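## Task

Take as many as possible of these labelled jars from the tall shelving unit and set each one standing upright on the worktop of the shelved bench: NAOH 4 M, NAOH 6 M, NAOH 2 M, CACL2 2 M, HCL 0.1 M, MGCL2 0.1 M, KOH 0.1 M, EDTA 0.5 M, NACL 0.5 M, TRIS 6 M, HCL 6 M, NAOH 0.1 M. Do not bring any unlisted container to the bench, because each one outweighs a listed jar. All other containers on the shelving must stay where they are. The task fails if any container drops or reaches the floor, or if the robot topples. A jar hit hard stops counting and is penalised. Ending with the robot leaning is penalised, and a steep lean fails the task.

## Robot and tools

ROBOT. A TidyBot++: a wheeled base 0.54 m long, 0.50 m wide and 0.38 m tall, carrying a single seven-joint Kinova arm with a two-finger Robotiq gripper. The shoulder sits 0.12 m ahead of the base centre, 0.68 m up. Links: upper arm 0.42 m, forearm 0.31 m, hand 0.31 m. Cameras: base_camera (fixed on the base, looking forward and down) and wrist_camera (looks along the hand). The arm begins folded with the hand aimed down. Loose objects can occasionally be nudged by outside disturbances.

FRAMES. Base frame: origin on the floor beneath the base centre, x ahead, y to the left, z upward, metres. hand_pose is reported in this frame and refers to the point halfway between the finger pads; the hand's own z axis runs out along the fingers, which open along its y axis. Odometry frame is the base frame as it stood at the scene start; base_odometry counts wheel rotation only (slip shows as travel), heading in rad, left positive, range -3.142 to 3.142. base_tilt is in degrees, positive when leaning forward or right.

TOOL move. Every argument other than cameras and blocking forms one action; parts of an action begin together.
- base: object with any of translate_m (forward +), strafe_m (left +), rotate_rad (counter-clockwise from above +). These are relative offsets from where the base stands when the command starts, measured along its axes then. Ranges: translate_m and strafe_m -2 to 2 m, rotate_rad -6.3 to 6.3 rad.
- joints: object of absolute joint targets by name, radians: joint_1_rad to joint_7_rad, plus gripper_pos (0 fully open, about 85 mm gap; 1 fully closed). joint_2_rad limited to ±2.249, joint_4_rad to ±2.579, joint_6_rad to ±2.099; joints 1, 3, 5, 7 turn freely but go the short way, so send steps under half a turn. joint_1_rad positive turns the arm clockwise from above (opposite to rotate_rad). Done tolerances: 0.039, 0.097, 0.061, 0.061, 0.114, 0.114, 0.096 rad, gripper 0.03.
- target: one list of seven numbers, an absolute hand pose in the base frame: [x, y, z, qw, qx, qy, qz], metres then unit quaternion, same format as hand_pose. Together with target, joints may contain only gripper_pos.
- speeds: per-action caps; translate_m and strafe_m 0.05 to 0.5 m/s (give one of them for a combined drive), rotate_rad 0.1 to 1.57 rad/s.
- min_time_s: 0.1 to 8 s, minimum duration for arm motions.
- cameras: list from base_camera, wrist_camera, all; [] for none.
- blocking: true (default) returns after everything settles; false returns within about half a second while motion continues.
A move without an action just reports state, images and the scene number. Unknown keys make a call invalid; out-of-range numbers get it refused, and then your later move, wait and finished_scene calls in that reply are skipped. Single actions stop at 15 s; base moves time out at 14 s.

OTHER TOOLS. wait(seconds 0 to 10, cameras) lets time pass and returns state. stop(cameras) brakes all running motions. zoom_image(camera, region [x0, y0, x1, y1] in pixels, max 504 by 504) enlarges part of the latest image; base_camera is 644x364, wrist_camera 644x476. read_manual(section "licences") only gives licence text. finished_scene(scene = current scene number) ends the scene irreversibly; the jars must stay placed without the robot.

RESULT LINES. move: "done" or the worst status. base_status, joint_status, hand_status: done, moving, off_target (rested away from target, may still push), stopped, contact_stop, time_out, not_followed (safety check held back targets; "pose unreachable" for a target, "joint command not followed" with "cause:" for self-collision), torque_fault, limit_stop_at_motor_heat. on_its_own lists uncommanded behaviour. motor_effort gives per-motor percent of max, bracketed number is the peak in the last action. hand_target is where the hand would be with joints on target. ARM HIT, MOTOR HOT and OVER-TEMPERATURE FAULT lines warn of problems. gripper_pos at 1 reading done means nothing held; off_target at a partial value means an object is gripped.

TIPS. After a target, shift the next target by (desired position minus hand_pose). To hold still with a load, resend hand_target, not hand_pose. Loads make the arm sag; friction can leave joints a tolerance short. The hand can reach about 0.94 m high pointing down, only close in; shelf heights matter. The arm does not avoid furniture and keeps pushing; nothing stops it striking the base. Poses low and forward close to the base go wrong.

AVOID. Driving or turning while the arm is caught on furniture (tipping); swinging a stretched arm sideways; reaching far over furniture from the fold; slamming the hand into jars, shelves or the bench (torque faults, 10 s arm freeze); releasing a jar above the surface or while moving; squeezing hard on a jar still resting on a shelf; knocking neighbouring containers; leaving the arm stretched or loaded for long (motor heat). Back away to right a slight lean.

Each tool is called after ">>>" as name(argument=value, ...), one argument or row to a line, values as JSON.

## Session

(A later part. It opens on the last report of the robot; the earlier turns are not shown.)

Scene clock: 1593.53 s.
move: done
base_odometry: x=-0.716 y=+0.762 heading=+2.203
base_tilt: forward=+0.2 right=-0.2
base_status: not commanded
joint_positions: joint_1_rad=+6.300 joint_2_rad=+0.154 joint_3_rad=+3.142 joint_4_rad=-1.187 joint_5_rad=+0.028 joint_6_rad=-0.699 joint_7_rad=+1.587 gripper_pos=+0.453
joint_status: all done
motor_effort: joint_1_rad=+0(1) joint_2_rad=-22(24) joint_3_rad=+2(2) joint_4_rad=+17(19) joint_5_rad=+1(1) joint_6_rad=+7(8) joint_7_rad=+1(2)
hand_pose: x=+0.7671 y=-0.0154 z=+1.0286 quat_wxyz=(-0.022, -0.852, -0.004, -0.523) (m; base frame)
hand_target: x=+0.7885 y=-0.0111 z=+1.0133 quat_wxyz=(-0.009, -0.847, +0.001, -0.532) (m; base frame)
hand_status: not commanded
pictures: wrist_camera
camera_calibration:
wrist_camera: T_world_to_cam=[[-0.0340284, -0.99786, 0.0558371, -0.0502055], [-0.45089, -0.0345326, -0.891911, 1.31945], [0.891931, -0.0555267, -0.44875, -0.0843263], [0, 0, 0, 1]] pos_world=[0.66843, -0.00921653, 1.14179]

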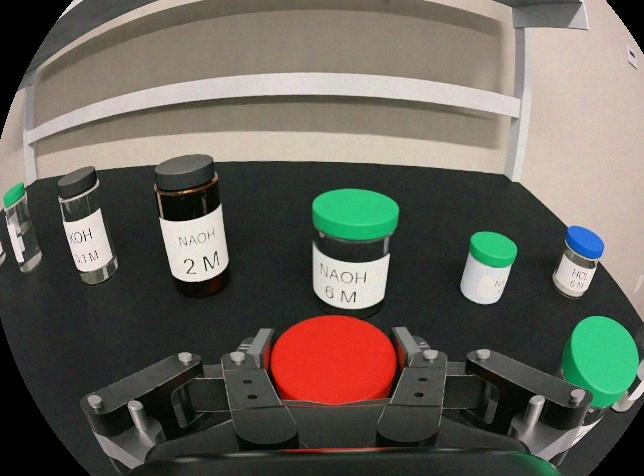

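>>> move(
  joints={"gripper_pos": 0.0},
)

>>> move(
  base={"translate_m": -0.35},
  speeds={"translate_m": 0.25},
  cameras=["wrist_camera"],
)

>>> move(
  base={"translate_m": -1.751, "strafe_m": -0.9327, "rotate_rad": 2.632},
  speeds={"rotate_rad": 1.1},
  joints={"joint_2_rad": 0.41, "joint_4_rad": -1.835, "joint_6_rad": 0.205, "gripper_pos":0.0},
  min_time_s=3,
  cameras=["wrist_camera"],
)

Scene clock: 1631.47 s.
move: done
base_odometry: x=-0.716 y=+0.762 heading=+2.203
base_tilt: forward=+0.1 right=-0.2
base_status: not commanded
joint_positions: joint_1_rad=+6.300 joint_2_rad=+0.157 joint_3_rad=+3.142 joint_4_rad=-1.193 joint_5_rad=+0.028 joint_6_rad=-0.699 joint_7_rad=+1.587 gripper_pos=+0.000
joint_status: all done
motor_effort: joint_1_rad=+0(1) joint_2_rad=-23(24) joint_3_rad=+2(2) joint_4_rad=+18(19) joint_5_rad=+1(1) joint_6_rad=+7(8) joint_7_rad=+1(1)
hand_pose: x=+0.7676 y=-0.0154 z=+1.0229 quat_wxyz=(-0.022, -0.854, -0.004, -0.519) (m; base frame)
hand_target: x=+0.7885 y=-0.0111 z=+1.0133 quat_wxyz=(-0.009, -0.847, +0.001, -0.532) (m; base frame)
hand_status: not commanded
pictures: none

Scene clock: 1633.70 s.
move: done
base_odometry: x=-0.509 y=+0.479 heading=+2.203
base_tilt: forward=+0.1 right=-0.2
base_status: done
joint_positions: joint_1_rad=+6.300 joint_2_rad=+0.175 joint_3_rad=+3.142 joint_4_rad=-1.197 joint_5_rad=+0.028 joint_6_rad=-0.696 joint_7_rad=+1.587 gripper_pos=+0.000
joint_status: not commanded
motor_effort: joint_1_rad=-1(3) joint_2_rad=-23(27) joint_3_rad=+1(3) joint_4_rad=+18(20) joint_5_rad=+1(1) joint_6_rad=+7(8) joint_7_rad=+0(1)
hand_pose: x=+0.7740 y=-0.0153 z=+1.0098 quat_wxyz=(-0.022, -0.859, -0.005, -0.511) (m; base frame)
hand_target: x=+0.7885 y=-0.0111 z=+1.0133 quat_wxyz=(-0.009, -0.847, +0.001, -0.532) (m; base frame)
hand_status: not commanded
pictures: wrist_camera
camera_calibration:
wrist_camera: T_world_to_cam=[[-0.03207, -0.997903, 0.0562168, -0.0507165], [-0.475663, -0.0342297, -0.878961, 1.31194], [0.879043, -0.0549285, -0.473568, -0.0640026], [0, 0, 0, 1]] pos_world=[0.678673, -0.00921864, 1.12568]

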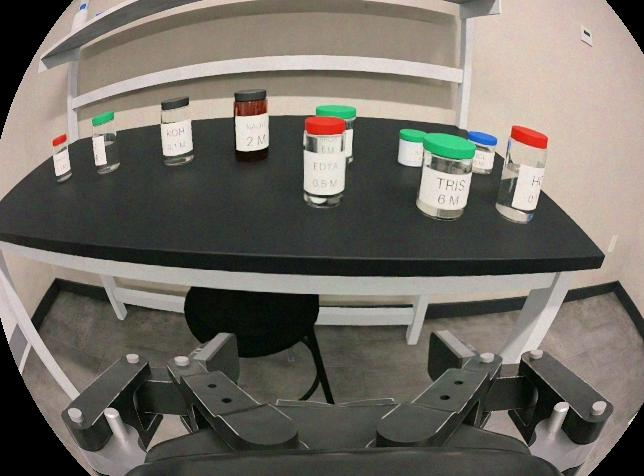

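Scene clock: 1639.30 s.
move: done
base_odometry: x=+1.278 y=-0.382 heading=-1.448
base_tilt: forward=+0.1 right=-0.2
base_status: done
joint_positions: joint_1_rad=+6.304 joint_2_rad=+0.378 joint_3_rad=+3.141 joint_4_rad=-1.821 joint_5_rad=+0.028 joint_6_rad=+0.126 joint_7_rad=+1.587 gripper_pos=+0.000
joint_status: all done
motor_effort: joint_1_rad=+0(4) joint_2_rad=-27(29) joint_3_rad=+1(4) joint_4_rad=+15(19) joint_5_rad=+0(1) joint_6_rad=+7(8) joint_7_rad=+1(1)
hand_pose: x=+0.8014 y=-0.0113 z=+0.7380 quat_wxyz=(-0.015, -0.861, -0.011, -0.509) (m; base frame)
hand_target: x=+0.8098 y=-0.0115 z=+0.7307 quat_wxyz=(-0.009, -0.852, +0.001, -0.523) (m; base frame)
hand_status: not commanded
pictures: wrist_camera
camera_calibration:
wrist_camera: T_world_to_cam=[[-0.0131579, -0.998604, 0.0511469, -0.0419837], [-0.480063, -0.0385616, -0.876386, 1.08779], [0.877135, -0.0360851, -0.478886, -0.210848], [0, 0, 0, 1]] pos_world=[0.706596, -0.00758683, 0.854497]

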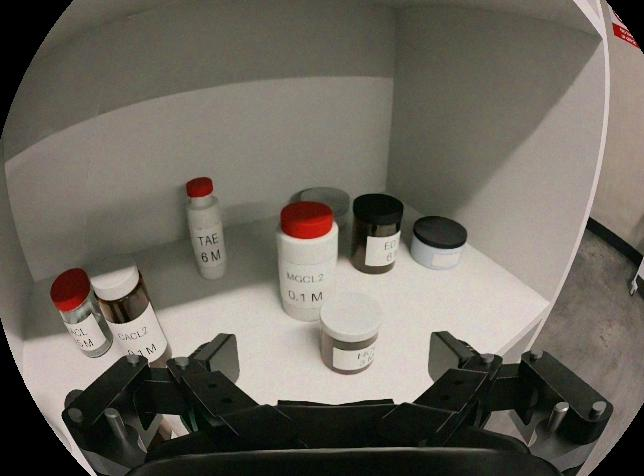

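>>> move(
  base={"translate_m": 0.255, "strafe_m": 0.026},
  speeds={"translate_m": 0.2},
  cameras=["wrist_camera"],
)

Scene clock: 1649.97 s.
move: done
base_odometry: x=+1.335 y=-0.632 heading=-1.447
base_tilt: forward=+0.1 right=-0.2
base_status: done
joint_positions: joint_1_rad=+6.304 joint_2_rad=+0.380 joint_3_rad=+3.141 joint_4_rad=-1.823 joint_5_rad=+0.028 joint_6_rad=+0.127 joint_7_rad=+1.587 gripper_pos=+0.000
joint_status: not commanded
motor_effort: joint_1_rad=+0(2) joint_2_rad=-27(29) joint_3_rad=+1(2) joint_4_rad=+16(16) joint_5_rad=+0(1) joint_6_rad=+8(8) joint_7_rad=+1(1)
hand_pose: x=+0.8009 y=-0.0113 z=+0.7359 quat_wxyz=(-0.015, -0.861, -0.011, -0.508) (m; base frame)
hand_target: x=+0.8098 y=-0.0115 z=+0.7307 quat_wxyz=(-0.009, -0.852, +0.001, -0.523) (m; base frame)
hand_status: not commanded
pictures: wrist_camera
camera_calibration:
wrist_camera: T_world_to_cam=[[-0.0129805, -0.998612, 0.0510431, -0.0419269], [-0.48245, -0.0384577, -0.875079, 1.08661], [0.875827, -0.0359847, -0.481281, -0.208615], [0, 0, 0, 1]] pos_world=[0.706401, -0.00758717, 0.852605]

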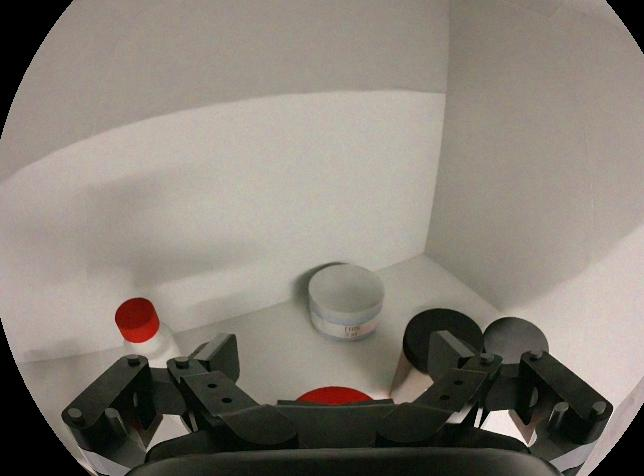

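>>> move(
  joints={"joint_2_rad": 0.565, "joint_4_rad": -1.935, "joint_6_rad": 0.45},
  min_time_s=2.5,
  cameras=["wrist_camera"],
)

Scene clock: 1659.60 s.
move: done
base_odometry: x=+1.335 y=-0.632 heading=-1.447
base_tilt: forward=+0.1 right=-0.2
base_status: not commanded
joint_positions: joint_1_rad=+6.304 joint_2_rad=+0.526 joint_3_rad=+3.141 joint_4_rad=-1.920 joint_5_rad=+0.028 joint_6_rad=+0.367 joint_7_rad=+1.587 gripper_pos=+0.000
joint_status: all done
motor_effort: joint_1_rad=+0(1) joint_2_rad=-29(30) joint_3_rad=+1(2) joint_4_rad=+12(17) joint_5_rad=+0(1) joint_6_rad=+8(8) joint_7_rad=+1(1)
hand_pose: x=+0.8036 y=-0.0093 z=+0.6531 quat_wxyz=(-0.011, -0.862, -0.012, -0.507) (m; base frame)
hand_target: x=+0.8085 y=-0.0115 z=+0.6418 quat_wxyz=(-0.009, -0.855, +0.001, -0.519) (m; base frame)
hand_status: not commanded
pictures: wrist_camera
camera_calibration:
wrist_camera: T_world_to_cam=[[-0.00800545, -0.998897, 0.0462595, -0.0365489], [-0.484316, -0.0365998, -0.874127, 1.01651], [0.874856, -0.029402, -0.483489, -0.248486], [0, 0, 0, 1]] pos_world=[0.709409, -0.00661046, 0.770109]

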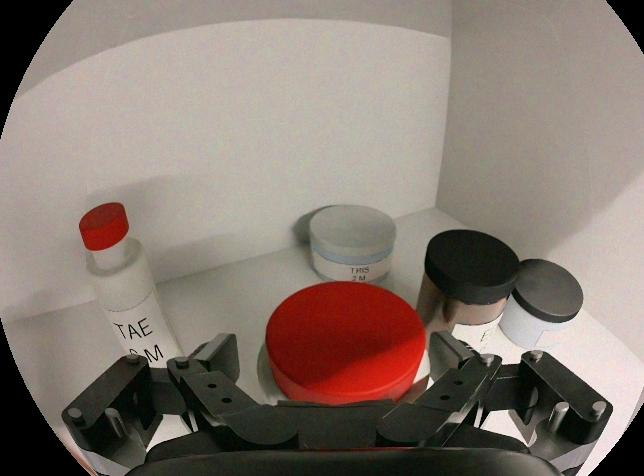

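>>> move(
  base={"strafe_m": -0.005},
  speeds={"strafe_m": 0.05},
)

>>> move(
  joints={"joint_2_rad": 0.595, "joint_4_rad": -1.95, "joint_6_rad": 0.485},
  min_time_s=1.5,
)

>>> move(
  joints={"gripper_pos": 0.6},
  cameras=["wrist_camera"],
)

Scene clock: 1667.40 s.
move: done
base_odometry: x=+1.330 y=-0.633 heading=-1.447
base_tilt: forward=+0.2 right=-0.2
base_status: done
joint_positions: joint_1_rad=+6.304 joint_2_rad=+0.526 joint_3_rad=+3.141 joint_4_rad=-1.920 joint_5_rad=+0.028 joint_6_rad=+0.368 joint_7_rad=+1.587 gripper_pos=+0.000
joint_status: not commanded
motor_effort: joint_1_rad=+0(5) joint_2_rad=-28(30) joint_3_rad=+0(2) joint_4_rad=+13(13) joint_5_rad=+1(1) joint_6_rad=+7(8) joint_7_rad=+1(1)
hand_pose: x=+0.8038 y=-0.0093 z=+0.6534 quat_wxyz=(-0.011, -0.862, -0.012, -0.507) (m; base frame)
hand_target: x=+0.8085 y=-0.0115 z=+0.6418 quat_wxyz=(-0.009, -0.855, +0.001, -0.519) (m; base frame)
hand_status: not commanded
pictures: none

Scene clock: 1669.20 s.
move: done
base_odometry: x=+1.330 y=-0.633 heading=-1.447
base_tilt: forward=+0.1 right=-0.2
base_status: not commanded
joint_positions: joint_1_rad=+6.304 joint_2_rad=+0.553 joint_3_rad=+3.141 joint_4_rad=-1.934 joint_5_rad=+0.028 joint_6_rad=+0.402 joint_7_rad=+1.587 gripper_pos=+0.000
joint_status: all done
motor_effort: joint_1_rad=+0(1) joint_2_rad=-30(30) joint_3_rad=+1(2) joint_4_rad=+13(14) joint_5_rad=+0(1) joint_6_rad=+7(8) joint_7_rad=+1(1)
hand_pose: x=+0.8024 y=-0.0090 z=+0.6373 quat_wxyz=(-0.011, -0.864, -0.012, -0.504) (m; base frame)
hand_target: x=+0.8061 y=-0.0114 z=+0.6239 quat_wxyz=(-0.009, -0.857, +0.001, -0.515) (m; base frame)
hand_status: not commanded
pictures: none

Scene clock: 1670.07 s.
move: off_target
base_odometry: x=+1.330 y=-0.633 heading=-1.447
base_tilt: forward=+0.1 right=-0.2
base_status: not commanded
joint_positions: joint_1_rad=+6.304 joint_2_rad=+0.554 joint_3_rad=+3.141 joint_4_rad=-1.934 joint_5_rad=+0.028 joint_6_rad=+0.406 joint_7_rad=+1.587 gripper_pos=+0.243
joint_status: gripper_pos off_target (ended at +0.243, target +0.600)
motor_effort: joint_1_rad=+0(1) joint_2_rad=-28(30) joint_3_rad=+1(2) joint_4_rad=+12(13) joint_5_rad=+1(1) joint_6_rad=+7(8) joint_7_rad=+1(1)
hand_pose: x=+0.8028 y=-0.0090 z=+0.6380 quat_wxyz=(-0.011, -0.863, -0.012, -0.505) (m; base frame)
hand_target: x=+0.8061 y=-0.0114 z=+0.6239 quat_wxyz=(-0.009, -0.857, +0.001, -0.515) (m; base frame)
hand_status: not commanded
pictures: wrist_camera
camera_calibration:
wrist_camera: T_world_to_cam=[[-0.00710996, -0.998944, 0.0453923, -0.0356483], [-0.486857, -0.036192, -0.872732, 1.00401], [0.873453, -0.0283047, -0.486086, -0.252284], [0, 0, 0, 1]] pos_world=[0.708914, -0.00641433, 0.755218]

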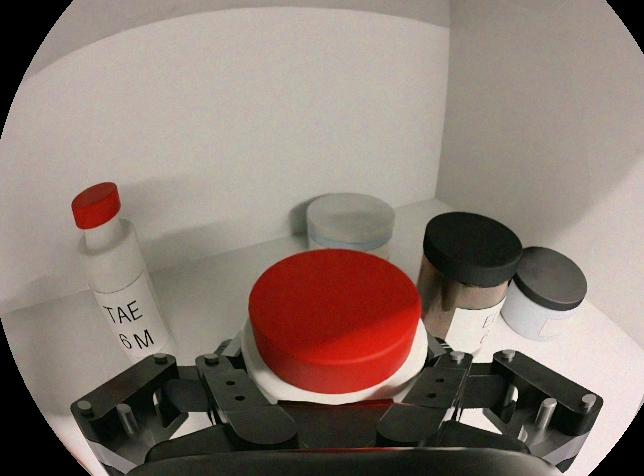

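>>> move(
  joints={"joint_2_rad": 0.345, "joint_4_rad": -1.79, "joint_6_rad": 0.045, "gripper_pos":0.68},
  min_time_s=3,
  cameras=["wrist_camera"],
)

Scene clock: 1684.63 s.
move: off_target
base_odometry: x=+1.330 y=-0.633 heading=-1.447
base_tilt: forward=+0.2 right=-0.2
base_status: not commanded
joint_positions: joint_1_rad=+6.304 joint_2_rad=+0.386 joint_3_rad=+3.141 joint_4_rad=-1.823 joint_5_rad=+0.028 joint_6_rad=+0.118 joint_7_rad=+1.587 gripper_pos=+0.243
joint_status: gripper_pos off_target (ended at +0.243, target +0.680); the others done
motor_effort: joint_1_rad=-1(1) joint_2_rad=-31(34) joint_3_rad=+1(2) joint_4_rad=+18(19) joint_5_rad=+0(1) joint_6_rad=+10(11) joint_7_rad=+1(1)
hand_pose: x=+0.8000 y=-0.0113 z=+0.7294 quat_wxyz=(-0.015, -0.865, -0.011, -0.501) (m; base frame)
hand_target: x=+0.7971 y=-0.0112 z=+0.7552 quat_wxyz=(-0.009, -0.865, +0.001, -0.502) (m; base frame)
hand_status: not commanded
pictures: wrist_camera
camera_calibration:
wrist_camera: T_world_to_cam=[[-0.0123877, -0.998616, 0.0511136, -0.0421369], [-0.49569, -0.0382616, -0.867657, 1.08566], [0.868411, -0.0360848, -0.49453, -0.195296], [0, 0, 0, 1]] pos_world=[0.707225, -0.00758679, 0.847554]

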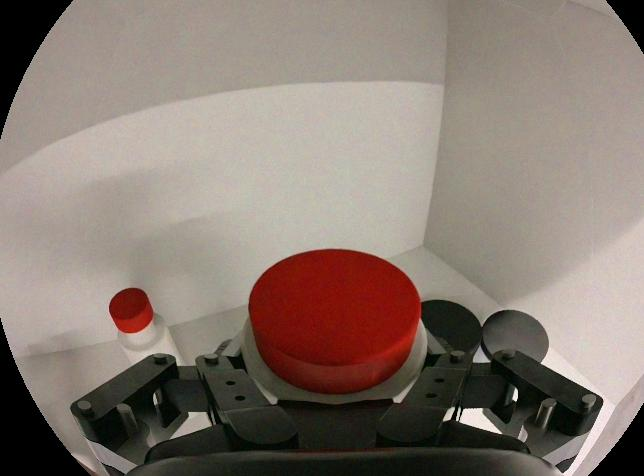

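>>> move(
  base={"translate_m": -0.4, "strafe_m": 0.02},
  speeds={"translate_m": 0.2},
  cameras=["wrist_camera"],
)

Scene clock: 1692.33 s.
move: done
base_odometry: x=+1.300 y=-0.233 heading=-1.447
base_tilt: forward=+0.1 right=-0.2
base_status: done
joint_positions: joint_1_rad=+6.304 joint_2_rad=+0.381 joint_3_rad=+3.140 joint_4_rad=-1.818 joint_5_rad=+0.028 joint_6_rad=+0.114 joint_7_rad=+1.587 gripper_pos=+0.243
joint_status: not commanded
motor_effort: joint_1_rad=-1(1) joint_2_rad=-30(33) joint_3_rad=+1(2) joint_4_rad=+18(19) joint_5_rad=+0(1) joint_6_rad=+10(10) joint_7_rad=+1(1)
hand_pose: x=+0.8007 y=-0.0110 z=+0.7344 quat_wxyz=(-0.015, -0.864, -0.011, -0.504) (m; base frame)
hand_target: x=+0.7971 y=-0.0112 z=+0.7552 quat_wxyz=(-0.009, -0.865, +0.001, -0.502) (m; base frame)
hand_status: not commanded
pictures: wrist_camera
camera_calibration:
wrist_camera: T_world_to_cam=[[-0.012268, -0.998623, 0.0510082, -0.0421575], [-0.490188, -0.0384557, -0.870768, 1.08822], [0.871531, -0.0356862, -0.489041, -0.199993], [0, 0, 0, 1]] pos_world=[0.707215, -0.00738824, 0.851934]

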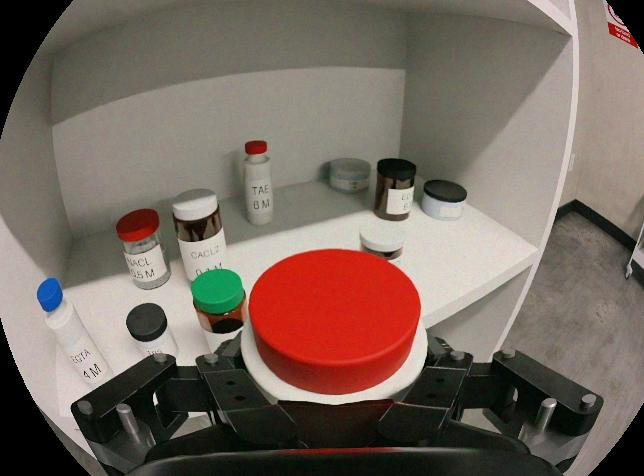

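>>> move(
  base={"translate_m": -0.944, "strafe_m": -1.909, "rotate_rad": -2.633},
  speeds={"rotate_rad": 1.0},
  joints={"joint_2_rad": 0.12, "joint_4_rad": -0.97, "joint_6_rad": -0.985},
  min_time_s=3,
  cameras=["wrist_camera"],
)

Scene clock: 1736.83 s.
move: done
base_odometry: x=-0.710 y=+0.468 heading=+2.203
base_tilt: forward=+0.2 right=-0.2
base_status: done
joint_positions: joint_1_rad=+6.302 joint_2_rad=+0.151 joint_3_rad=+3.143 joint_4_rad=-1.002 joint_5_rad=+0.028 joint_6_rad=-0.914 joint_7_rad=+1.587 gripper_pos=+0.243
joint_status: all done
motor_effort: joint_1_rad=-1(6) joint_2_rad=-24(33) joint_3_rad=+1(5) joint_4_rad=+20(22) joint_5_rad=+1(1) joint_6_rad=+10(10) joint_7_rad=+1(1)
hand_pose: x=+0.7432 y=-0.0180 z=+1.0769 quat_wxyz=(-0.023, -0.859, +0.000, -0.511) (m; base frame)
hand_target: x=+0.7205 y=-0.0098 z=+1.0945 quat_wxyz=(-0.009, -0.861, +0.001, -0.508) (m; base frame)
hand_status: not commanded
pictures: wrist_camera
camera_calibration:
wrist_camera: T_world_to_cam=[[-0.0410967, -0.997664, 0.0545634, -0.0496229], [-0.475642, -0.0284901, -0.879177, 1.3565], [0.878678, -0.0620839, -0.47336, -0.00534623], [0, 0, 0, 1]] pos_world=[0.647866, -0.0111921, 1.19278]

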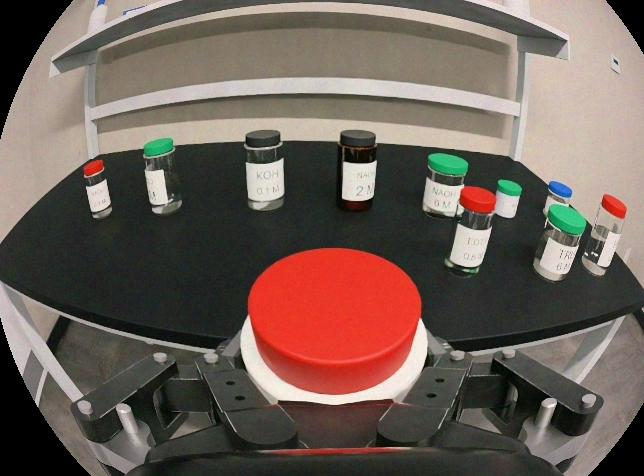

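>>> move(
  base={"translate_m": 0.255},
  speeds={"translate_m": 0.2},
)

>>> move(
  joints={"joint_2_rad": 0.155, "joint_4_rad": -1.13, "joint_6_rad": -0.70},
  min_time_s=2,
  cameras=["wrist_camera"],
)

>>> move(
  joints={"joint_2_rad": 0.165, "joint_4_rad": -1.15, "joint_6_rad": -0.68},
  min_time_s=1,
)

Scene clock: 1749.70 s.
move: done
base_odometry: x=-0.861 y=+0.674 heading=+2.203
base_tilt: forward=+0.2 right=-0.2
base_status: done
joint_positions: joint_1_rad=+6.302 joint_2_rad=+0.141 joint_3_rad=+3.143 joint_4_rad=-1.001 joint_5_rad=+0.028 joint_6_rad=-0.917 joint_7_rad=+1.587 gripper_pos=+0.243
joint_status: not commanded
motor_effort: joint_1_rad=+0(1) joint_2_rad=-24(30) joint_3_rad=+1(2) joint_4_rad=+20(21) joint_5_rad=+1(1) joint_6_rad=+10(10) joint_7_rad=+0(1)
hand_pose: x=+0.7387 y=-0.0179 z=+1.0836 quat_wxyz=(-0.024, -0.857, +0.000, -0.515) (m; base frame)
hand_target: x=+0.7205 y=-0.0098 z=+1.0945 quat_wxyz=(-0.009, -0.861, +0.001, -0.508) (m; base frame)
hand_status: not commanded
pictures: none

Scene clock: 1752.00 s.
move: done
base_odometry: x=-0.861 y=+0.674 heading=+2.203
base_tilt: forward=+0.2 right=-0.2
base_status: not commanded
joint_positions: joint_1_rad=+6.302 joint_2_rad=+0.141 joint_3_rad=+3.143 joint_4_rad=-1.129 joint_5_rad=+0.028 joint_6_rad=-0.801 joint_7_rad=+1.587 gripper_pos=+0.243
joint_status: all done
motor_effort: joint_1_rad=+0(1) joint_2_rad=-25(26) joint_3_rad=+2(2) joint_4_rad=+21(22) joint_5_rad=+1(1) joint_6_rad=+10(11) joint_7_rad=+0(2)
hand_pose: x=+0.7513 y=-0.0175 z=+1.0427 quat_wxyz=(-0.023, -0.860, -0.002, -0.510) (m; base frame)
hand_target: x=+0.7704 y=-0.0108 z=+1.0609 quat_wxyz=(-0.009, -0.837, +0.001, -0.547) (m; base frame)
hand_status: not commanded
pictures: wrist_camera
camera_calibration:
wrist_camera: T_world_to_cam=[[-0.0379472, -0.997723, 0.0557539, -0.0505824], [-0.478051, -0.0308698, -0.87779, 1.33052], [0.877512, -0.0599629, -0.475791, -0.0251118], [0, 0, 0, 1]] pos_world=[0.656173, -0.0109001, 1.15879]

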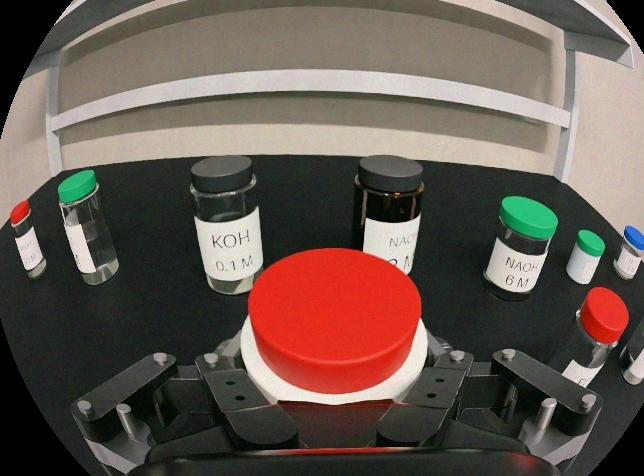

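Scene clock: 1753.30 s.
move: done
base_odometry: x=-0.861 y=+0.674 heading=+2.203
base_tilt: forward=+0.1 right=-0.2
base_status: not commanded
joint_positions: joint_1_rad=+6.302 joint_2_rad=+0.145 joint_3_rad=+3.143 joint_4_rad=-1.147 joint_5_rad=+0.028 joint_6_rad=-0.781 joint_7_rad=+1.587 gripper_pos=+0.243
joint_status: all done
motor_effort: joint_1_rad=-1(1) joint_2_rad=-25(26) joint_3_rad=+1(2) joint_4_rad=+20(22) joint_5_rad=+1(1) joint_6_rad=+10(10) joint_7_rad=+0(1)
hand_pose: x=+0.7546 y=-0.0175 z=+1.0350 quat_wxyz=(-0.023, -0.860, -0.002, -0.509) (m; base frame)
hand_target: x=+0.7758 y=-0.0109 z=+1.0483 quat_wxyz=(-0.009, -0.840, +0.001, -0.542) (m; base frame)
hand_status: not commanded
pictures: none

>>> move(
  joints={"joint_2_rad": 0.17, "joint_4_rad": -1.165, "joint_6_rad": -0.665},
  min_time_s=1,
)

>>> move(
  joints={"joint_2_rad": 0.175, "joint_4_rad": -1.18, "joint_6_rad": -0.65},
  min_time_s=1,
)

>>> move(
  joints={"joint_2_rad": 0.18, "joint_4_rad": -1.195, "joint_6_rad": -0.635},
  min_time_s=1,
)

Scene clock: 1760.53 s.
move: done
base_odometry: x=-0.861 y=+0.674 heading=+2.203
base_tilt: forward=+0.1 right=-0.2
base_status: not commanded
joint_positions: joint_1_rad=+6.302 joint_2_rad=+0.149 joint_3_rad=+3.143 joint_4_rad=-1.162 joint_5_rad=+0.028 joint_6_rad=-0.765 joint_7_rad=+1.587 gripper_pos=+0.243
joint_status: all done
motor_effort: joint_1_rad=+0(1) joint_2_rad=-25(27) joint_3_rad=+1(2) joint_4_rad=+20(22) joint_5_rad=+1(1) joint_6_rad=+10(10) joint_7_rad=+1(1)
hand_pose: x=+0.7574 y=-0.0174 z=+1.0277 quat_wxyz=(-0.023, -0.862, -0.002, -0.507) (m; base frame)
hand_target: x=+0.7788 y=-0.0109 z=+1.0404 quat_wxyz=(-0.009, -0.841, +0.001, -0.540) (m; base frame)
hand_status: not commanded
pictures: none

Scene clock: 1761.80 s.
move: done
base_odometry: x=-0.861 y=+0.674 heading=+2.203
base_tilt: forward=+0.2 right=-0.2
base_status: not commanded
joint_positions: joint_1_rad=+6.302 joint_2_rad=+0.154 joint_3_rad=+3.143 joint_4_rad=-1.177 joint_5_rad=+0.028 joint_6_rad=-0.751 joint_7_rad=+1.587 gripper_pos=+0.243
joint_status: all done
motor_effort: joint_1_rad=-1(1) joint_2_rad=-26(27) joint_3_rad=+1(2) joint_4_rad=+21(22) joint_5_rad=+1(1) joint_6_rad=+10(10) joint_7_rad=+0(1)
hand_pose: x=+0.7602 y=-0.0174 z=+1.0200 quat_wxyz=(-0.023, -0.863, -0.003, -0.505) (m; base frame)
hand_target: x=+0.7816 y=-0.0110 z=+1.0325 quat_wxyz=(-0.009, -0.843, +0.001, -0.538) (m; base frame)
hand_status: not commanded
pictures: none

Scene clock: 1763.10 s.
move: done
base_odometry: x=-0.861 y=+0.674 heading=+2.203
base_tilt: forward=+0.1 right=-0.2
base_status: not commanded
joint_positions: joint_1_rad=+6.302 joint_2_rad=+0.154 joint_3_rad=+3.143 joint_4_rad=-1.187 joint_5_rad=+0.028 joint_6_rad=-0.731 joint_7_rad=+1.587 gripper_pos=+0.243
joint_status: all done
motor_effort: joint_1_rad=+0(1) joint_2_rad=-25(27) joint_3_rad=+1(2) joint_4_rad=+20(22) joint_5_rad=+1(1) joint_6_rad=+10(10) joint_7_rad=+1(1)
hand_pose: x=+0.7625 y=-0.0173 z=+1.0194 quat_wxyz=(-0.023, -0.860, -0.003, -0.509) (m; base frame)
hand_target: x=+0.7843 y=-0.0110 z=+1.0246 quat_wxyz=(-0.009, -0.844, +0.001, -0.536) (m; base frame)
hand_status: not commanded
pictures: none

>>> move(
  joints={"joint_2_rad": 0.18, "joint_4_rad": -1.21, "joint_6_rad": -0.62},
  min_time_s=1,
)

>>> move(
  joints={"gripper_pos": 0.0},
)

>>> move(
  base={"translate_m": -0.35},
  speeds={"translate_m": 0.25},
  cameras=["wrist_camera"],
)

>>> move(
  base={"translate_m": -1.637, "strafe_m": -1.1, "rotate_rad": 2.982},
  speeds={"rotate_rad": 1.2},
  joints={"joint_2_rad": 0.41, "joint_4_rad": -1.835, "joint_6_rad": 0.205, "gripper_pos":0.0},
  min_time_s=3,
  cameras=["wrist_camera"],
)

Scene clock: 1773.80 s.
move: done
base_odometry: x=-0.861 y=+0.674 heading=+2.203
base_tilt: forward=+0.1 right=-0.2
base_status: not commanded
joint_positions: joint_1_rad=+6.302 joint_2_rad=+0.154 joint_3_rad=+3.143 joint_4_rad=-1.197 joint_5_rad=+0.028 joint_6_rad=-0.711 joint_7_rad=+1.587 gripper_pos=+0.243
joint_status: all done
motor_effort: joint_1_rad=-1(1) joint_2_rad=-24(26) joint_3_rad=+1(2) joint_4_rad=+19(21) joint_5_rad=+1(1) joint_6_rad=+9(9) joint_7_rad=+1(1)
hand_pose: x=+0.7648 y=-0.0172 z=+1.0195 quat_wxyz=(-0.023, -0.858, -0.003, -0.514) (m; base frame)
hand_target: x=+0.7852 y=-0.0110 z=+1.0200 quat_wxyz=(-0.009, -0.844, +0.001, -0.536) (m; base frame)
hand_status: not commanded
pictures: none

Scene clock: 1774.73 s.
move: done
base_odometry: x=-0.861 y=+0.674 heading=+2.203
base_tilt: forward=+0.1 right=-0.2
base_status: not commanded
joint_positions: joint_1_rad=+6.302 joint_2_rad=+0.154 joint_3_rad=+3.143 joint_4_rad=-1.197 joint_5_rad=+0.028 joint_6_rad=-0.701 joint_7_rad=+1.587 gripper_pos=+0.000
joint_status: all done
motor_effort: joint_1_rad=+0(1) joint_2_rad=-23(25) joint_3_rad=+1(2) joint_4_rad=+18(20) joint_5_rad=+1(1) joint_6_rad=+7(9) joint_7_rad=+1(1)
hand_pose: x=+0.7662 y=-0.0172 z=+1.0218 quat_wxyz=(-0.023, -0.855, -0.003, -0.518) (m; base frame)
hand_target: x=+0.7852 y=-0.0110 z=+1.0200 quat_wxyz=(-0.009, -0.844, +0.001, -0.536) (m; base frame)
hand_status: not commanded
pictures: none

Scene clock: 1776.97 s.
move: done
base_odometry: x=-0.654 y=+0.391 heading=+2.203
base_tilt: forward=+0.1 right=-0.2
base_status: done
joint_positions: joint_1_rad=+6.302 joint_2_rad=+0.167 joint_3_rad=+3.142 joint_4_rad=-1.198 joint_5_rad=+0.028 joint_6_rad=-0.696 joint_7_rad=+1.587 gripper_pos=+0.000
joint_status: not commanded
motor_effort: joint_1_rad=+0(3) joint_2_rad=-24(27) joint_3_rad=+1(2) joint_4_rad=+18(20) joint_5_rad=+1(1) joint_6_rad=+8(8) joint_7_rad=+0(1)
hand_pose: x=+0.7710 y=-0.0169 z=+1.0144 quat_wxyz=(-0.023, -0.858, -0.003, -0.514) (m; base frame)
hand_target: x=+0.7852 y=-0.0110 z=+1.0200 quat_wxyz=(-0.009, -0.844, +0.001, -0.536) (m; base frame)
hand_status: not commanded
pictures: wrist_camera
camera_calibration:
wrist_camera: T_world_to_cam=[[-0.0350168, -0.997801, 0.056274, -0.0504259], [-0.470016, -0.0332501, -0.882031, 1.31324], [0.881963, -0.0573356, -0.467818, -0.0673292], [0, 0, 0, 1]] pos_world=[0.674861, -0.0105098, 1.12966]

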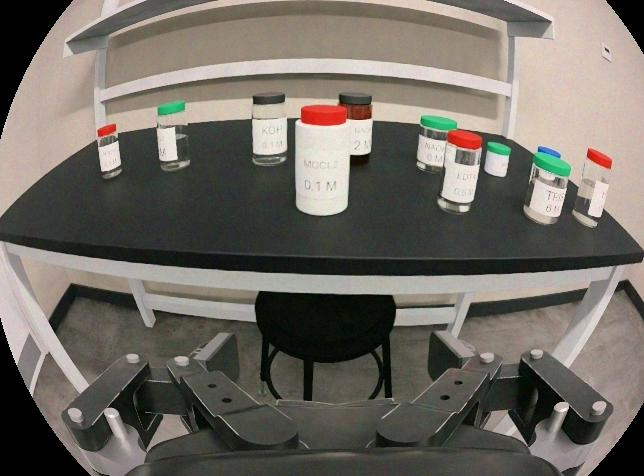

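Scene clock: 1782.73 s.
move: done
base_odometry: x=+1.200 y=-0.279 heading=-1.098
base_tilt: forward=+0.2 right=-0.2
base_status: done
joint_positions: joint_1_rad=+6.304 joint_2_rad=+0.379 joint_3_rad=+3.141 joint_4_rad=-1.821 joint_5_rad=+0.028 joint_6_rad=+0.127 joint_7_rad=+1.587 gripper_pos=+0.000
joint_status: all done
motor_effort: joint_1_rad=+0(3) joint_2_rad=-27(29) joint_3_rad=+1(4) joint_4_rad=+16(20) joint_5_rad=+0(1) joint_6_rad=+7(8) joint_7_rad=+0(2)
hand_pose: x=+0.8014 y=-0.0111 z=+0.7372 quat_wxyz=(-0.015, -0.861, -0.011, -0.508) (m; base frame)
hand_target: x=+0.8098 y=-0.0115 z=+0.7307 quat_wxyz=(-0.009, -0.852, +0.001, -0.523) (m; base frame)
hand_status: not commanded
pictures: wrist_camera
camera_calibration:
wrist_camera: T_world_to_cam=[[-0.0127575, -0.998608, 0.0511832, -0.042057], [-0.48072, -0.0387586, -0.876017, 1.08729], [0.876781, -0.0357806, -0.479556, -0.210487], [0, 0, 0, 1]] pos_world=[0.706698, -0.00738794, 0.853699]

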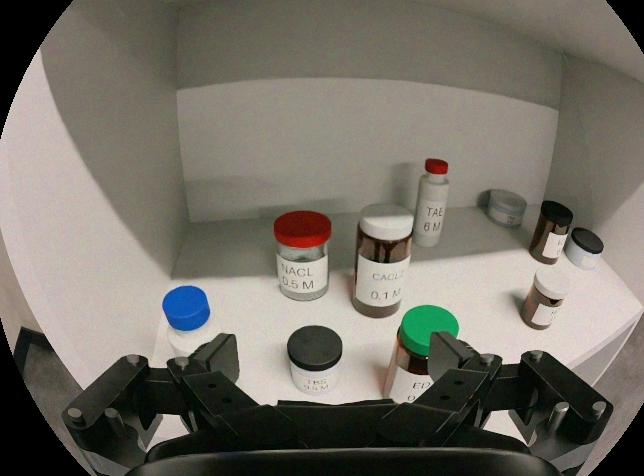

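>>> move(
  base={"translate_m": 0.019, "strafe_m": 0.247, "rotate_rad": -0.2},
  cameras=["wrist_camera"],
)

Scene clock: 1805.97 s.
move: done
base_odometry: x=+1.429 y=-0.184 heading=-1.299
base_tilt: forward=+0.1 right=-0.3
base_status: done
joint_positions: joint_1_rad=+6.297 joint_2_rad=+0.380 joint_3_rad=+3.134 joint_4_rad=-1.822 joint_5_rad=+0.028 joint_6_rad=+0.127 joint_7_rad=+1.587 gripper_pos=+0.000
joint_status: not commanded
motor_effort: joint_1_rad=+0(6) joint_2_rad=-27(28) joint_3_rad=+0(3) joint_4_rad=+16(16) joint_5_rad=+0(1) joint_6_rad=+7(8) joint_7_rad=+1(1)
hand_pose: x=+0.8015 y=-0.0020 z=+0.7373 quat_wxyz=(-0.010, -0.861, -0.017, -0.509) (m; base frame)
hand_target: x=+0.8098 y=-0.0115 z=+0.7307 quat_wxyz=(-0.009, -0.852, +0.001, -0.523) (m; base frame)
hand_status: not commanded
pictures: wrist_camera
camera_calibration:
wrist_camera: T_world_to_cam=[[0.000742145, -0.998821, 0.0485346, -0.0417987], [-0.479883, -0.0429367, -0.876281, 1.08726], [0.877332, -0.0226406, -0.479349, -0.21066], [0, 0, 0, 1]] pos_world=[0.706608, 0.000164559, 0.853796]

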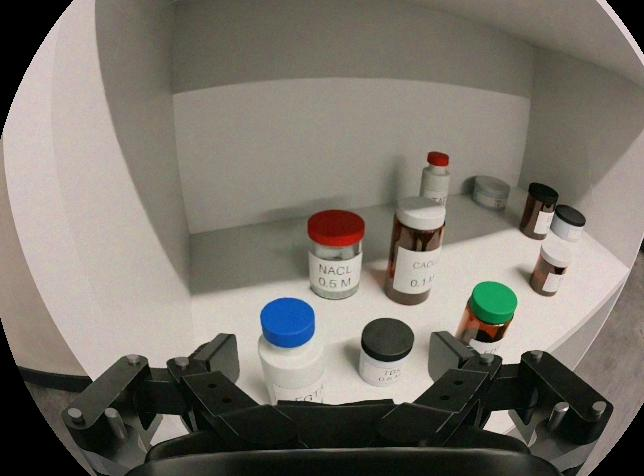

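>>> move(
  joints={"joint_4_rad": -1.775},
)

>>> move(
  base={"translate_m": 0.285, "strafe_m": -0.010},
  speeds={"translate_m": 0.2},
  cameras=["wrist_camera"],
)

Scene clock: 1820.27 s.
move: done
base_odometry: x=+1.429 y=-0.184 heading=-1.299
base_tilt: forward=+0.1 right=-0.2
base_status: not commanded
joint_positions: joint_1_rad=+6.297 joint_2_rad=+0.380 joint_3_rad=+3.134 joint_4_rad=-1.783 joint_5_rad=+0.028 joint_6_rad=+0.130 joint_7_rad=+1.587 gripper_pos=+0.000
joint_status: all done
motor_effort: joint_1_rad=+0(1) joint_2_rad=-28(28) joint_3_rad=+1(1) joint_4_rad=+16(17) joint_5_rad=+1(1) joint_6_rad=+8(8) joint_7_rad=+1(1)
hand_pose: x=+0.8142 y=-0.0021 z=+0.7584 quat_wxyz=(-0.011, -0.850, -0.016, -0.526) (m; base frame)
hand_target: x=+0.8291 y=-0.0119 z=+0.7627 quat_wxyz=(-0.009, -0.836, +0.001, -0.549) (m; base frame)
hand_status: not commanded
pictures: none

Scene clock: 1822.47 s.
move: done
base_odometry: x=+1.496 y=-0.461 heading=-1.298
base_tilt: forward=+0.1 right=-0.2
base_status: done
joint_positions: joint_1_rad=+6.297 joint_2_rad=+0.381 joint_3_rad=+3.134 joint_4_rad=-1.783 joint_5_rad=+0.028 joint_6_rad=+0.130 joint_7_rad=+1.587 gripper_pos=+0.000
joint_status: not commanded
motor_effort: joint_1_rad=+0(1) joint_2_rad=-28(30) joint_3_rad=+1(2) joint_4_rad=+16(17) joint_5_rad=+0(1) joint_6_rad=+7(8) joint_7_rad=+1(1)
hand_pose: x=+0.8145 y=-0.0022 z=+0.7574 quat_wxyz=(-0.011, -0.850, -0.016, -0.526) (m; base frame)
hand_target: x=+0.8291 y=-0.0119 z=+0.7627 quat_wxyz=(-0.009, -0.836, +0.001, -0.549) (m; base frame)
hand_status: not commanded
pictures: wrist_camera
camera_calibration:
wrist_camera: T_world_to_cam=[[-0.00128083, -0.998808, 0.0487963, -0.0415748], [-0.444577, -0.0431401, -0.894701, 1.09639], [0.89574, -0.0228397, -0.443992, -0.254283], [0, 0, 0, 1]] pos_world=[0.715147, -0.0000347569, 0.870068]

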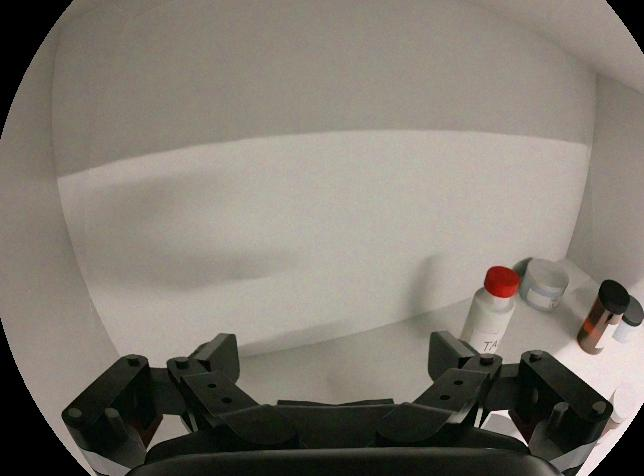

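>>> move(
  joints={"joint_2_rad": 0.51, "joint_4_rad": -1.90, "joint_6_rad": 0.38},
  min_time_s=2,
  cameras=["wrist_camera"],
)

Scene clock: 1828.67 s.
move: done
base_odometry: x=+1.496 y=-0.461 heading=-1.298
base_tilt: forward=+0.1 right=-0.2
base_status: not commanded
joint_positions: joint_1_rad=+6.297 joint_2_rad=+0.471 joint_3_rad=+3.134 joint_4_rad=-1.885 joint_5_rad=+0.028 joint_6_rad=+0.297 joint_7_rad=+1.587 gripper_pos=+0.000
joint_status: all done
motor_effort: joint_1_rad=+0(1) joint_2_rad=-29(30) joint_3_rad=+1(2) joint_4_rad=+14(17) joint_5_rad=+0(1) joint_6_rad=+7(8) joint_7_rad=+1(1)
hand_pose: x=+0.8070 y=-0.0007 z=+0.6884 quat_wxyz=(-0.008, -0.857, -0.017, -0.515) (m; base frame)
hand_target: x=+0.8133 y=-0.0116 z=+0.6771 quat_wxyz=(-0.009, -0.849, +0.001, -0.528) (m; base frame)
hand_status: not commanded
pictures: wrist_camera
camera_calibration:
wrist_camera: T_world_to_cam=[[0.00323084, -0.998982, 0.0449962, -0.0377994], [-0.46691, -0.0412975, -0.88334, 1.04148], [0.884299, -0.0181553, -0.466568, -0.25341], [0, 0, 0, 1]] pos_world=[0.710488, 0.000648784, 0.803446]

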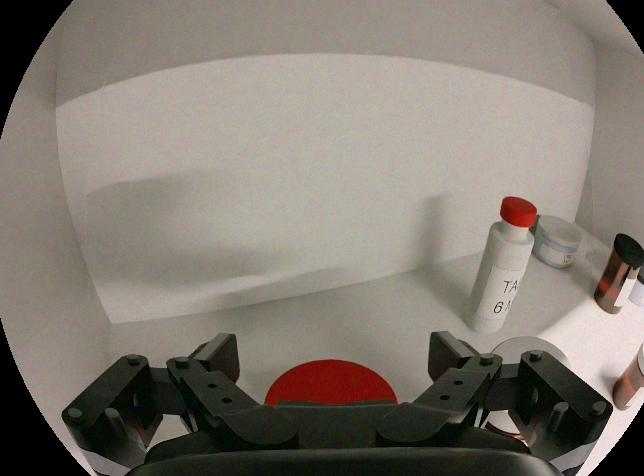

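>>> move(
  joints={"joint_2_rad": 0.595, "joint_4_rad": -1.945, "joint_6_rad": 0.475},
  min_time_s=2,
  cameras=["wrist_camera"],
)

Scene clock: 1836.83 s.
move: done
base_odometry: x=+1.496 y=-0.461 heading=-1.298
base_tilt: forward=+0.2 right=-0.2
base_status: not commanded
joint_positions: joint_1_rad=+6.297 joint_2_rad=+0.554 joint_3_rad=+3.134 joint_4_rad=-1.930 joint_5_rad=+0.028 joint_6_rad=+0.392 joint_7_rad=+1.587 gripper_pos=+0.000
joint_status: all done
motor_effort: joint_1_rad=-1(1) joint_2_rad=-29(31) joint_3_rad=+1(2) joint_4_rad=+12(16) joint_5_rad=+0(1) joint_6_rad=+8(8) joint_7_rad=+0(1)
hand_pose: x=+0.8025 y=+0.0001 z=+0.6358 quat_wxyz=(-0.006, -0.865, -0.017, -0.501) (m; base frame)
hand_target: x=+0.8067 y=-0.0115 z=+0.6234 quat_wxyz=(-0.009, -0.859, +0.001, -0.513) (m; base frame)
hand_status: not commanded
pictures: wrist_camera
camera_calibration:
wrist_camera: T_world_to_cam=[[0.00616666, -0.999097, 0.0420394, -0.0350385], [-0.495325, -0.0395723, -0.867806, 1.00601], [0.868686, -0.0154717, -0.495122, -0.243268], [0, 0, 0, 1]] pos_world=[0.709841, 0.00103945, 0.754048]

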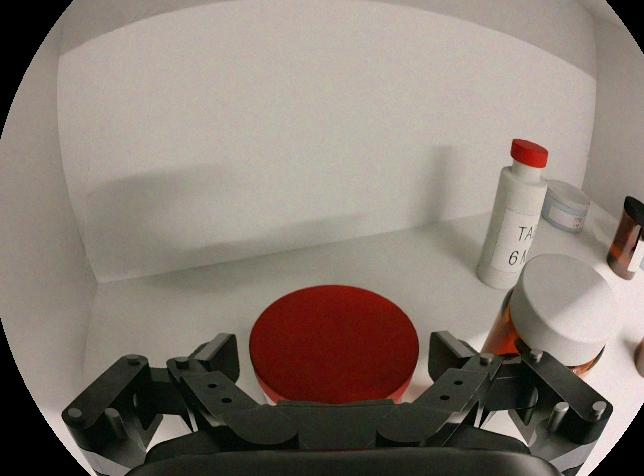

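Well centered. Grip.

>>> move(
  joints={"gripper_pos": 0.65},
  cameras=[],
)

>>> move(
  joints={"joint_2_rad": 0.395, "joint_4_rad": -1.81, "joint_6_rad": 0.085},
  min_time_s=3,
  cameras=["wrist_camera"],
)

Scene clock: 1841.83 s.
move: off_target
base_odometry: x=+1.496 y=-0.461 heading=-1.298
base_tilt: forward=+0.2 right=-0.2
base_status: not commanded
joint_positions: joint_1_rad=+6.297 joint_2_rad=+0.555 joint_3_rad=+3.134 joint_4_rad=-1.930 joint_5_rad=+0.028 joint_6_rad=+0.398 joint_7_rad=+1.587 gripper_pos=+0.239
joint_status: gripper_pos off_target (ended at +0.239, target +0.650)
motor_effort: joint_1_rad=-1(1) joint_2_rad=-28(30) joint_3_rad=+1(1) joint_4_rad=+12(13) joint_5_rad=+1(1) joint_6_rad=+7(8) joint_7_rad=+1(1)
hand_pose: x=+0.8032 y=+0.0001 z=+0.6368 quat_wxyz=(-0.006, -0.864, -0.017, -0.503) (m; base frame)
hand_target: x=+0.8067 y=-0.0115 z=+0.6234 quat_wxyz=(-0.009, -0.859, +0.001, -0.513) (m; base frame)
hand_status: not commanded
pictures: none
No camera images: "cameras" was empty.

Scene clock: 1845.17 s.
move: done
base_odometry: x=+1.496 y=-0.461 heading=-1.298
base_tilt: forward=+0.2 right=-0.2
base_status: not commanded
joint_positions: joint_1_rad=+6.297 joint_2_rad=+0.439 joint_3_rad=+3.134 joint_4_rad=-1.843 joint_5_rad=+0.028 joint_6_rad=+0.157 joint_7_rad=+1.587 gripper_pos=+0.239
joint_status: all done
motor_effort: joint_1_rad=+0(1) joint_2_rad=-32(34) joint_3_rad=+1(2) joint_4_rad=+17(18) joint_5_rad=+0(1) joint_6_rad=+9(10) joint_7_rad=+0(1)
hand_pose: x=+0.8007 y=-0.0019 z=+0.6940 quat_wxyz=(-0.009, -0.873, -0.017, -0.487) (m; base frame)
hand_target: x=+0.7995 y=-0.0113 z=+0.7214 quat_wxyz=(-0.008, -0.872, +0.001, -0.489) (m; base frame)
hand_status: not commanded
pictures: wrist_camera
camera_calibration:
wrist_camera: T_world_to_cam=[[0.00360322, -0.998878, 0.0472268, -0.0410008], [-0.523318, -0.0421274, -0.851095, 1.06627], [0.85213, -0.021648, -0.522883, -0.180309], [0, 0, 0, 1]] pos_world=[0.711793, 0.0000611247, 0.815153]

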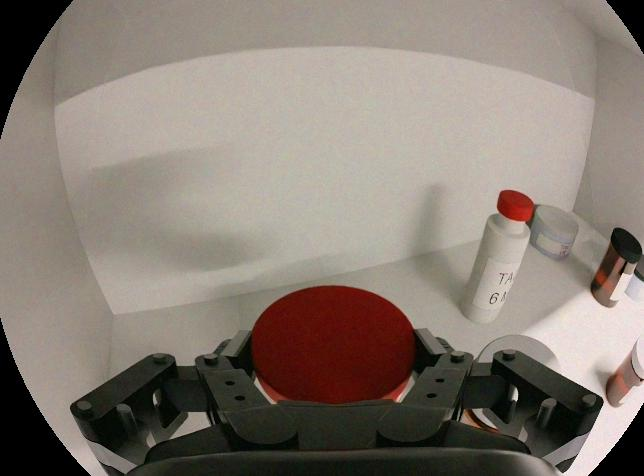

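>>> move(
  joints={"joint_2_rad": 0.335, "joint_4_rad": -1.775, "joint_6_rad": 0.03},
  min_time_s=2,
)

>>> move(
  base={"translate_m": -0.22, "strafe_m": -0.055},
  speeds={"translate_m": 0.15},
  cameras=["wrist_camera"],
)

Scene clock: 1852.77 s.
move: done
base_odometry: x=+1.496 y=-0.461 heading=-1.298
base_tilt: forward=+0.2 right=-0.2
base_status: not commanded
joint_positions: joint_1_rad=+6.297 joint_2_rad=+0.381 joint_3_rad=+3.134 joint_4_rad=-1.810 joint_5_rad=+0.028 joint_6_rad=+0.102 joint_7_rad=+1.587 gripper_pos=+0.239
joint_status: all done
motor_effort: joint_1_rad=+0(1) joint_2_rad=-30(33) joint_3_rad=+1(1) joint_4_rad=+17(19) joint_5_rad=+0(1) joint_6_rad=+10(11) joint_7_rad=+1(1)
hand_pose: x=+0.8016 y=-0.0023 z=+0.7359 quat_wxyz=(-0.010, -0.864, -0.016, -0.503) (m; base frame)
hand_target: x=+0.7988 y=-0.0113 z=+0.7660 quat_wxyz=(-0.009, -0.862, +0.001, -0.506) (m; base frame)
hand_status: not commanded
pictures: none

Scene clock: 1854.93 s.
move: done
base_odometry: x=+1.384 y=-0.264 heading=-1.298
base_tilt: forward=+0.1 right=-0.2
base_status: done
joint_positions: joint_1_rad=+6.297 joint_2_rad=+0.372 joint_3_rad=+3.134 joint_4_rad=-1.804 joint_5_rad=+0.028 joint_6_rad=+0.098 joint_7_rad=+1.587 gripper_pos=+0.239
joint_status: not commanded
motor_effort: joint_1_rad=+0(2) joint_2_rad=-30(32) joint_3_rad=+1(3) joint_4_rad=+18(20) joint_5_rad=+1(1) joint_6_rad=+10(11) joint_7_rad=+1(1)
hand_pose: x=+0.8024 y=-0.0027 z=+0.7437 quat_wxyz=(-0.011, -0.862, -0.016, -0.507) (m; base frame)
hand_target: x=+0.7988 y=-0.0113 z=+0.7660 quat_wxyz=(-0.009, -0.862, +0.001, -0.506) (m; base frame)
hand_status: not commanded
pictures: wrist_camera
camera_calibration:
wrist_camera: T_world_to_cam=[[-0.000311085, -0.998781, 0.0493571, -0.0425867], [-0.483588, -0.0430518, -0.874236, 1.09475], [0.875295, -0.0241405, -0.482986, -0.204067], [0, 0, 0, 1]] pos_world=[0.708014, -0.000330105, 0.86061]

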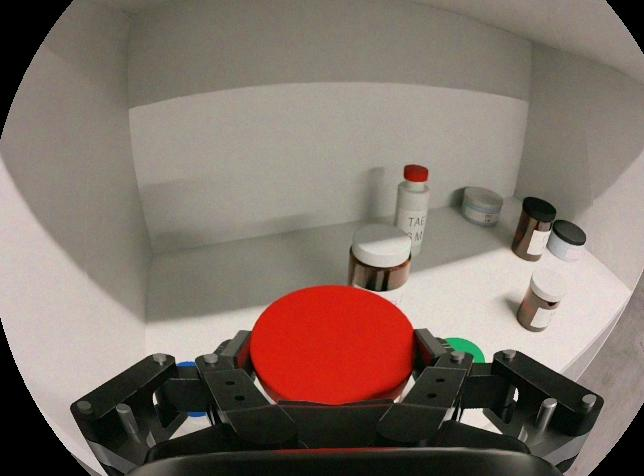

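>>> move(
  base={"translate_m": -0.15},
  speeds={"translate_m": 0.2},
)

>>> move(
  base={"translate_m": -1.067, "strafe_m": -1.976, "rotate_rad": -2.782},
  speeds={"rotate_rad": 0.9},
  joints={"joint_2_rad": 0.12, "joint_4_rad": -0.97, "joint_6_rad": -0.985},
  min_time_s=3,
  cameras=["wrist_camera"],
)

Scene clock: 1870.23 s.
move: done
base_odometry: x=+1.343 y=-0.119 heading=-1.298
base_tilt: forward=+0.1 right=-0.2
base_status: done
joint_positions: joint_1_rad=+6.297 joint_2_rad=+0.369 joint_3_rad=+3.134 joint_4_rad=-1.803 joint_5_rad=+0.028 joint_6_rad=+0.097 joint_7_rad=+1.587 gripper_pos=+0.239
joint_status: not commanded
motor_effort: joint_1_rad=-1(1) joint_2_rad=-30(32) joint_3_rad=+0(2) joint_4_rad=+18(20) joint_5_rad=+0(1) joint_6_rad=+10(10) joint_7_rad=+1(1)
hand_pose: x=+0.8025 y=-0.0027 z=+0.7458 quat_wxyz=(-0.011, -0.861, -0.016, -0.508) (m; base frame)
hand_target: x=+0.7988 y=-0.0113 z=+0.7660 quat_wxyz=(-0.009, -0.862, +0.001, -0.506) (m; base frame)
hand_status: not commanded
pictures: none

Scene clock: 1876.40 s.
move: done
base_odometry: x=-0.847 y=+0.376 heading=+2.202
base_tilt: forward=+0.2 right=-0.2
base_status: done
joint_positions: joint_1_rad=+6.302 joint_2_rad=+0.155 joint_3_rad=+3.143 joint_4_rad=-1.003 joint_5_rad=+0.028 joint_6_rad=-0.915 joint_7_rad=+1.587 gripper_pos=+0.239
joint_status: all done
motor_effort: joint_1_rad=+0(6) joint_2_rad=-25(33) joint_3_rad=+1(5) joint_4_rad=+20(22) joint_5_rad=+1(1) joint_6_rad=+10(11) joint_7_rad=+1(1)
hand_pose: x=+0.7444 y=-0.0182 z=+1.0741 quat_wxyz=(-0.023, -0.860, +0.000, -0.509) (m; base frame)
hand_target: x=+0.7205 y=-0.0098 z=+1.0945 quat_wxyz=(-0.009, -0.861, +0.001, -0.508) (m; base frame)
hand_status: not commanded
pictures: wrist_camera
camera_calibration:
wrist_camera: T_world_to_cam=[[-0.0411064, -0.997657, 0.0546875, -0.0497682], [-0.479895, -0.0282933, -0.87687, 1.35531], [0.876362, -0.0622892, -0.477607, -0.00138221], [0, 0, 0, 1]] pos_world=[0.649574, -0.0113913, 1.1905]

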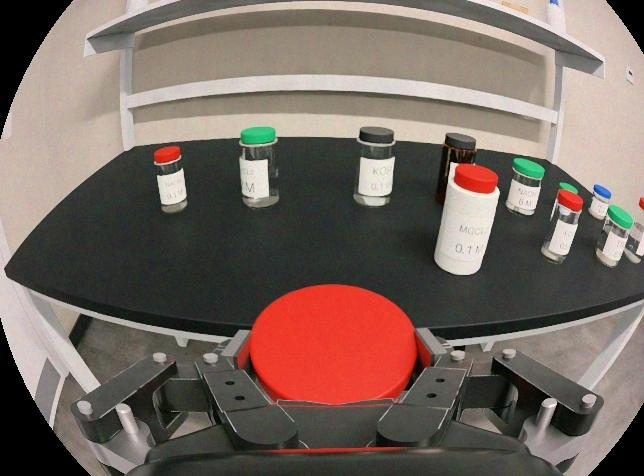

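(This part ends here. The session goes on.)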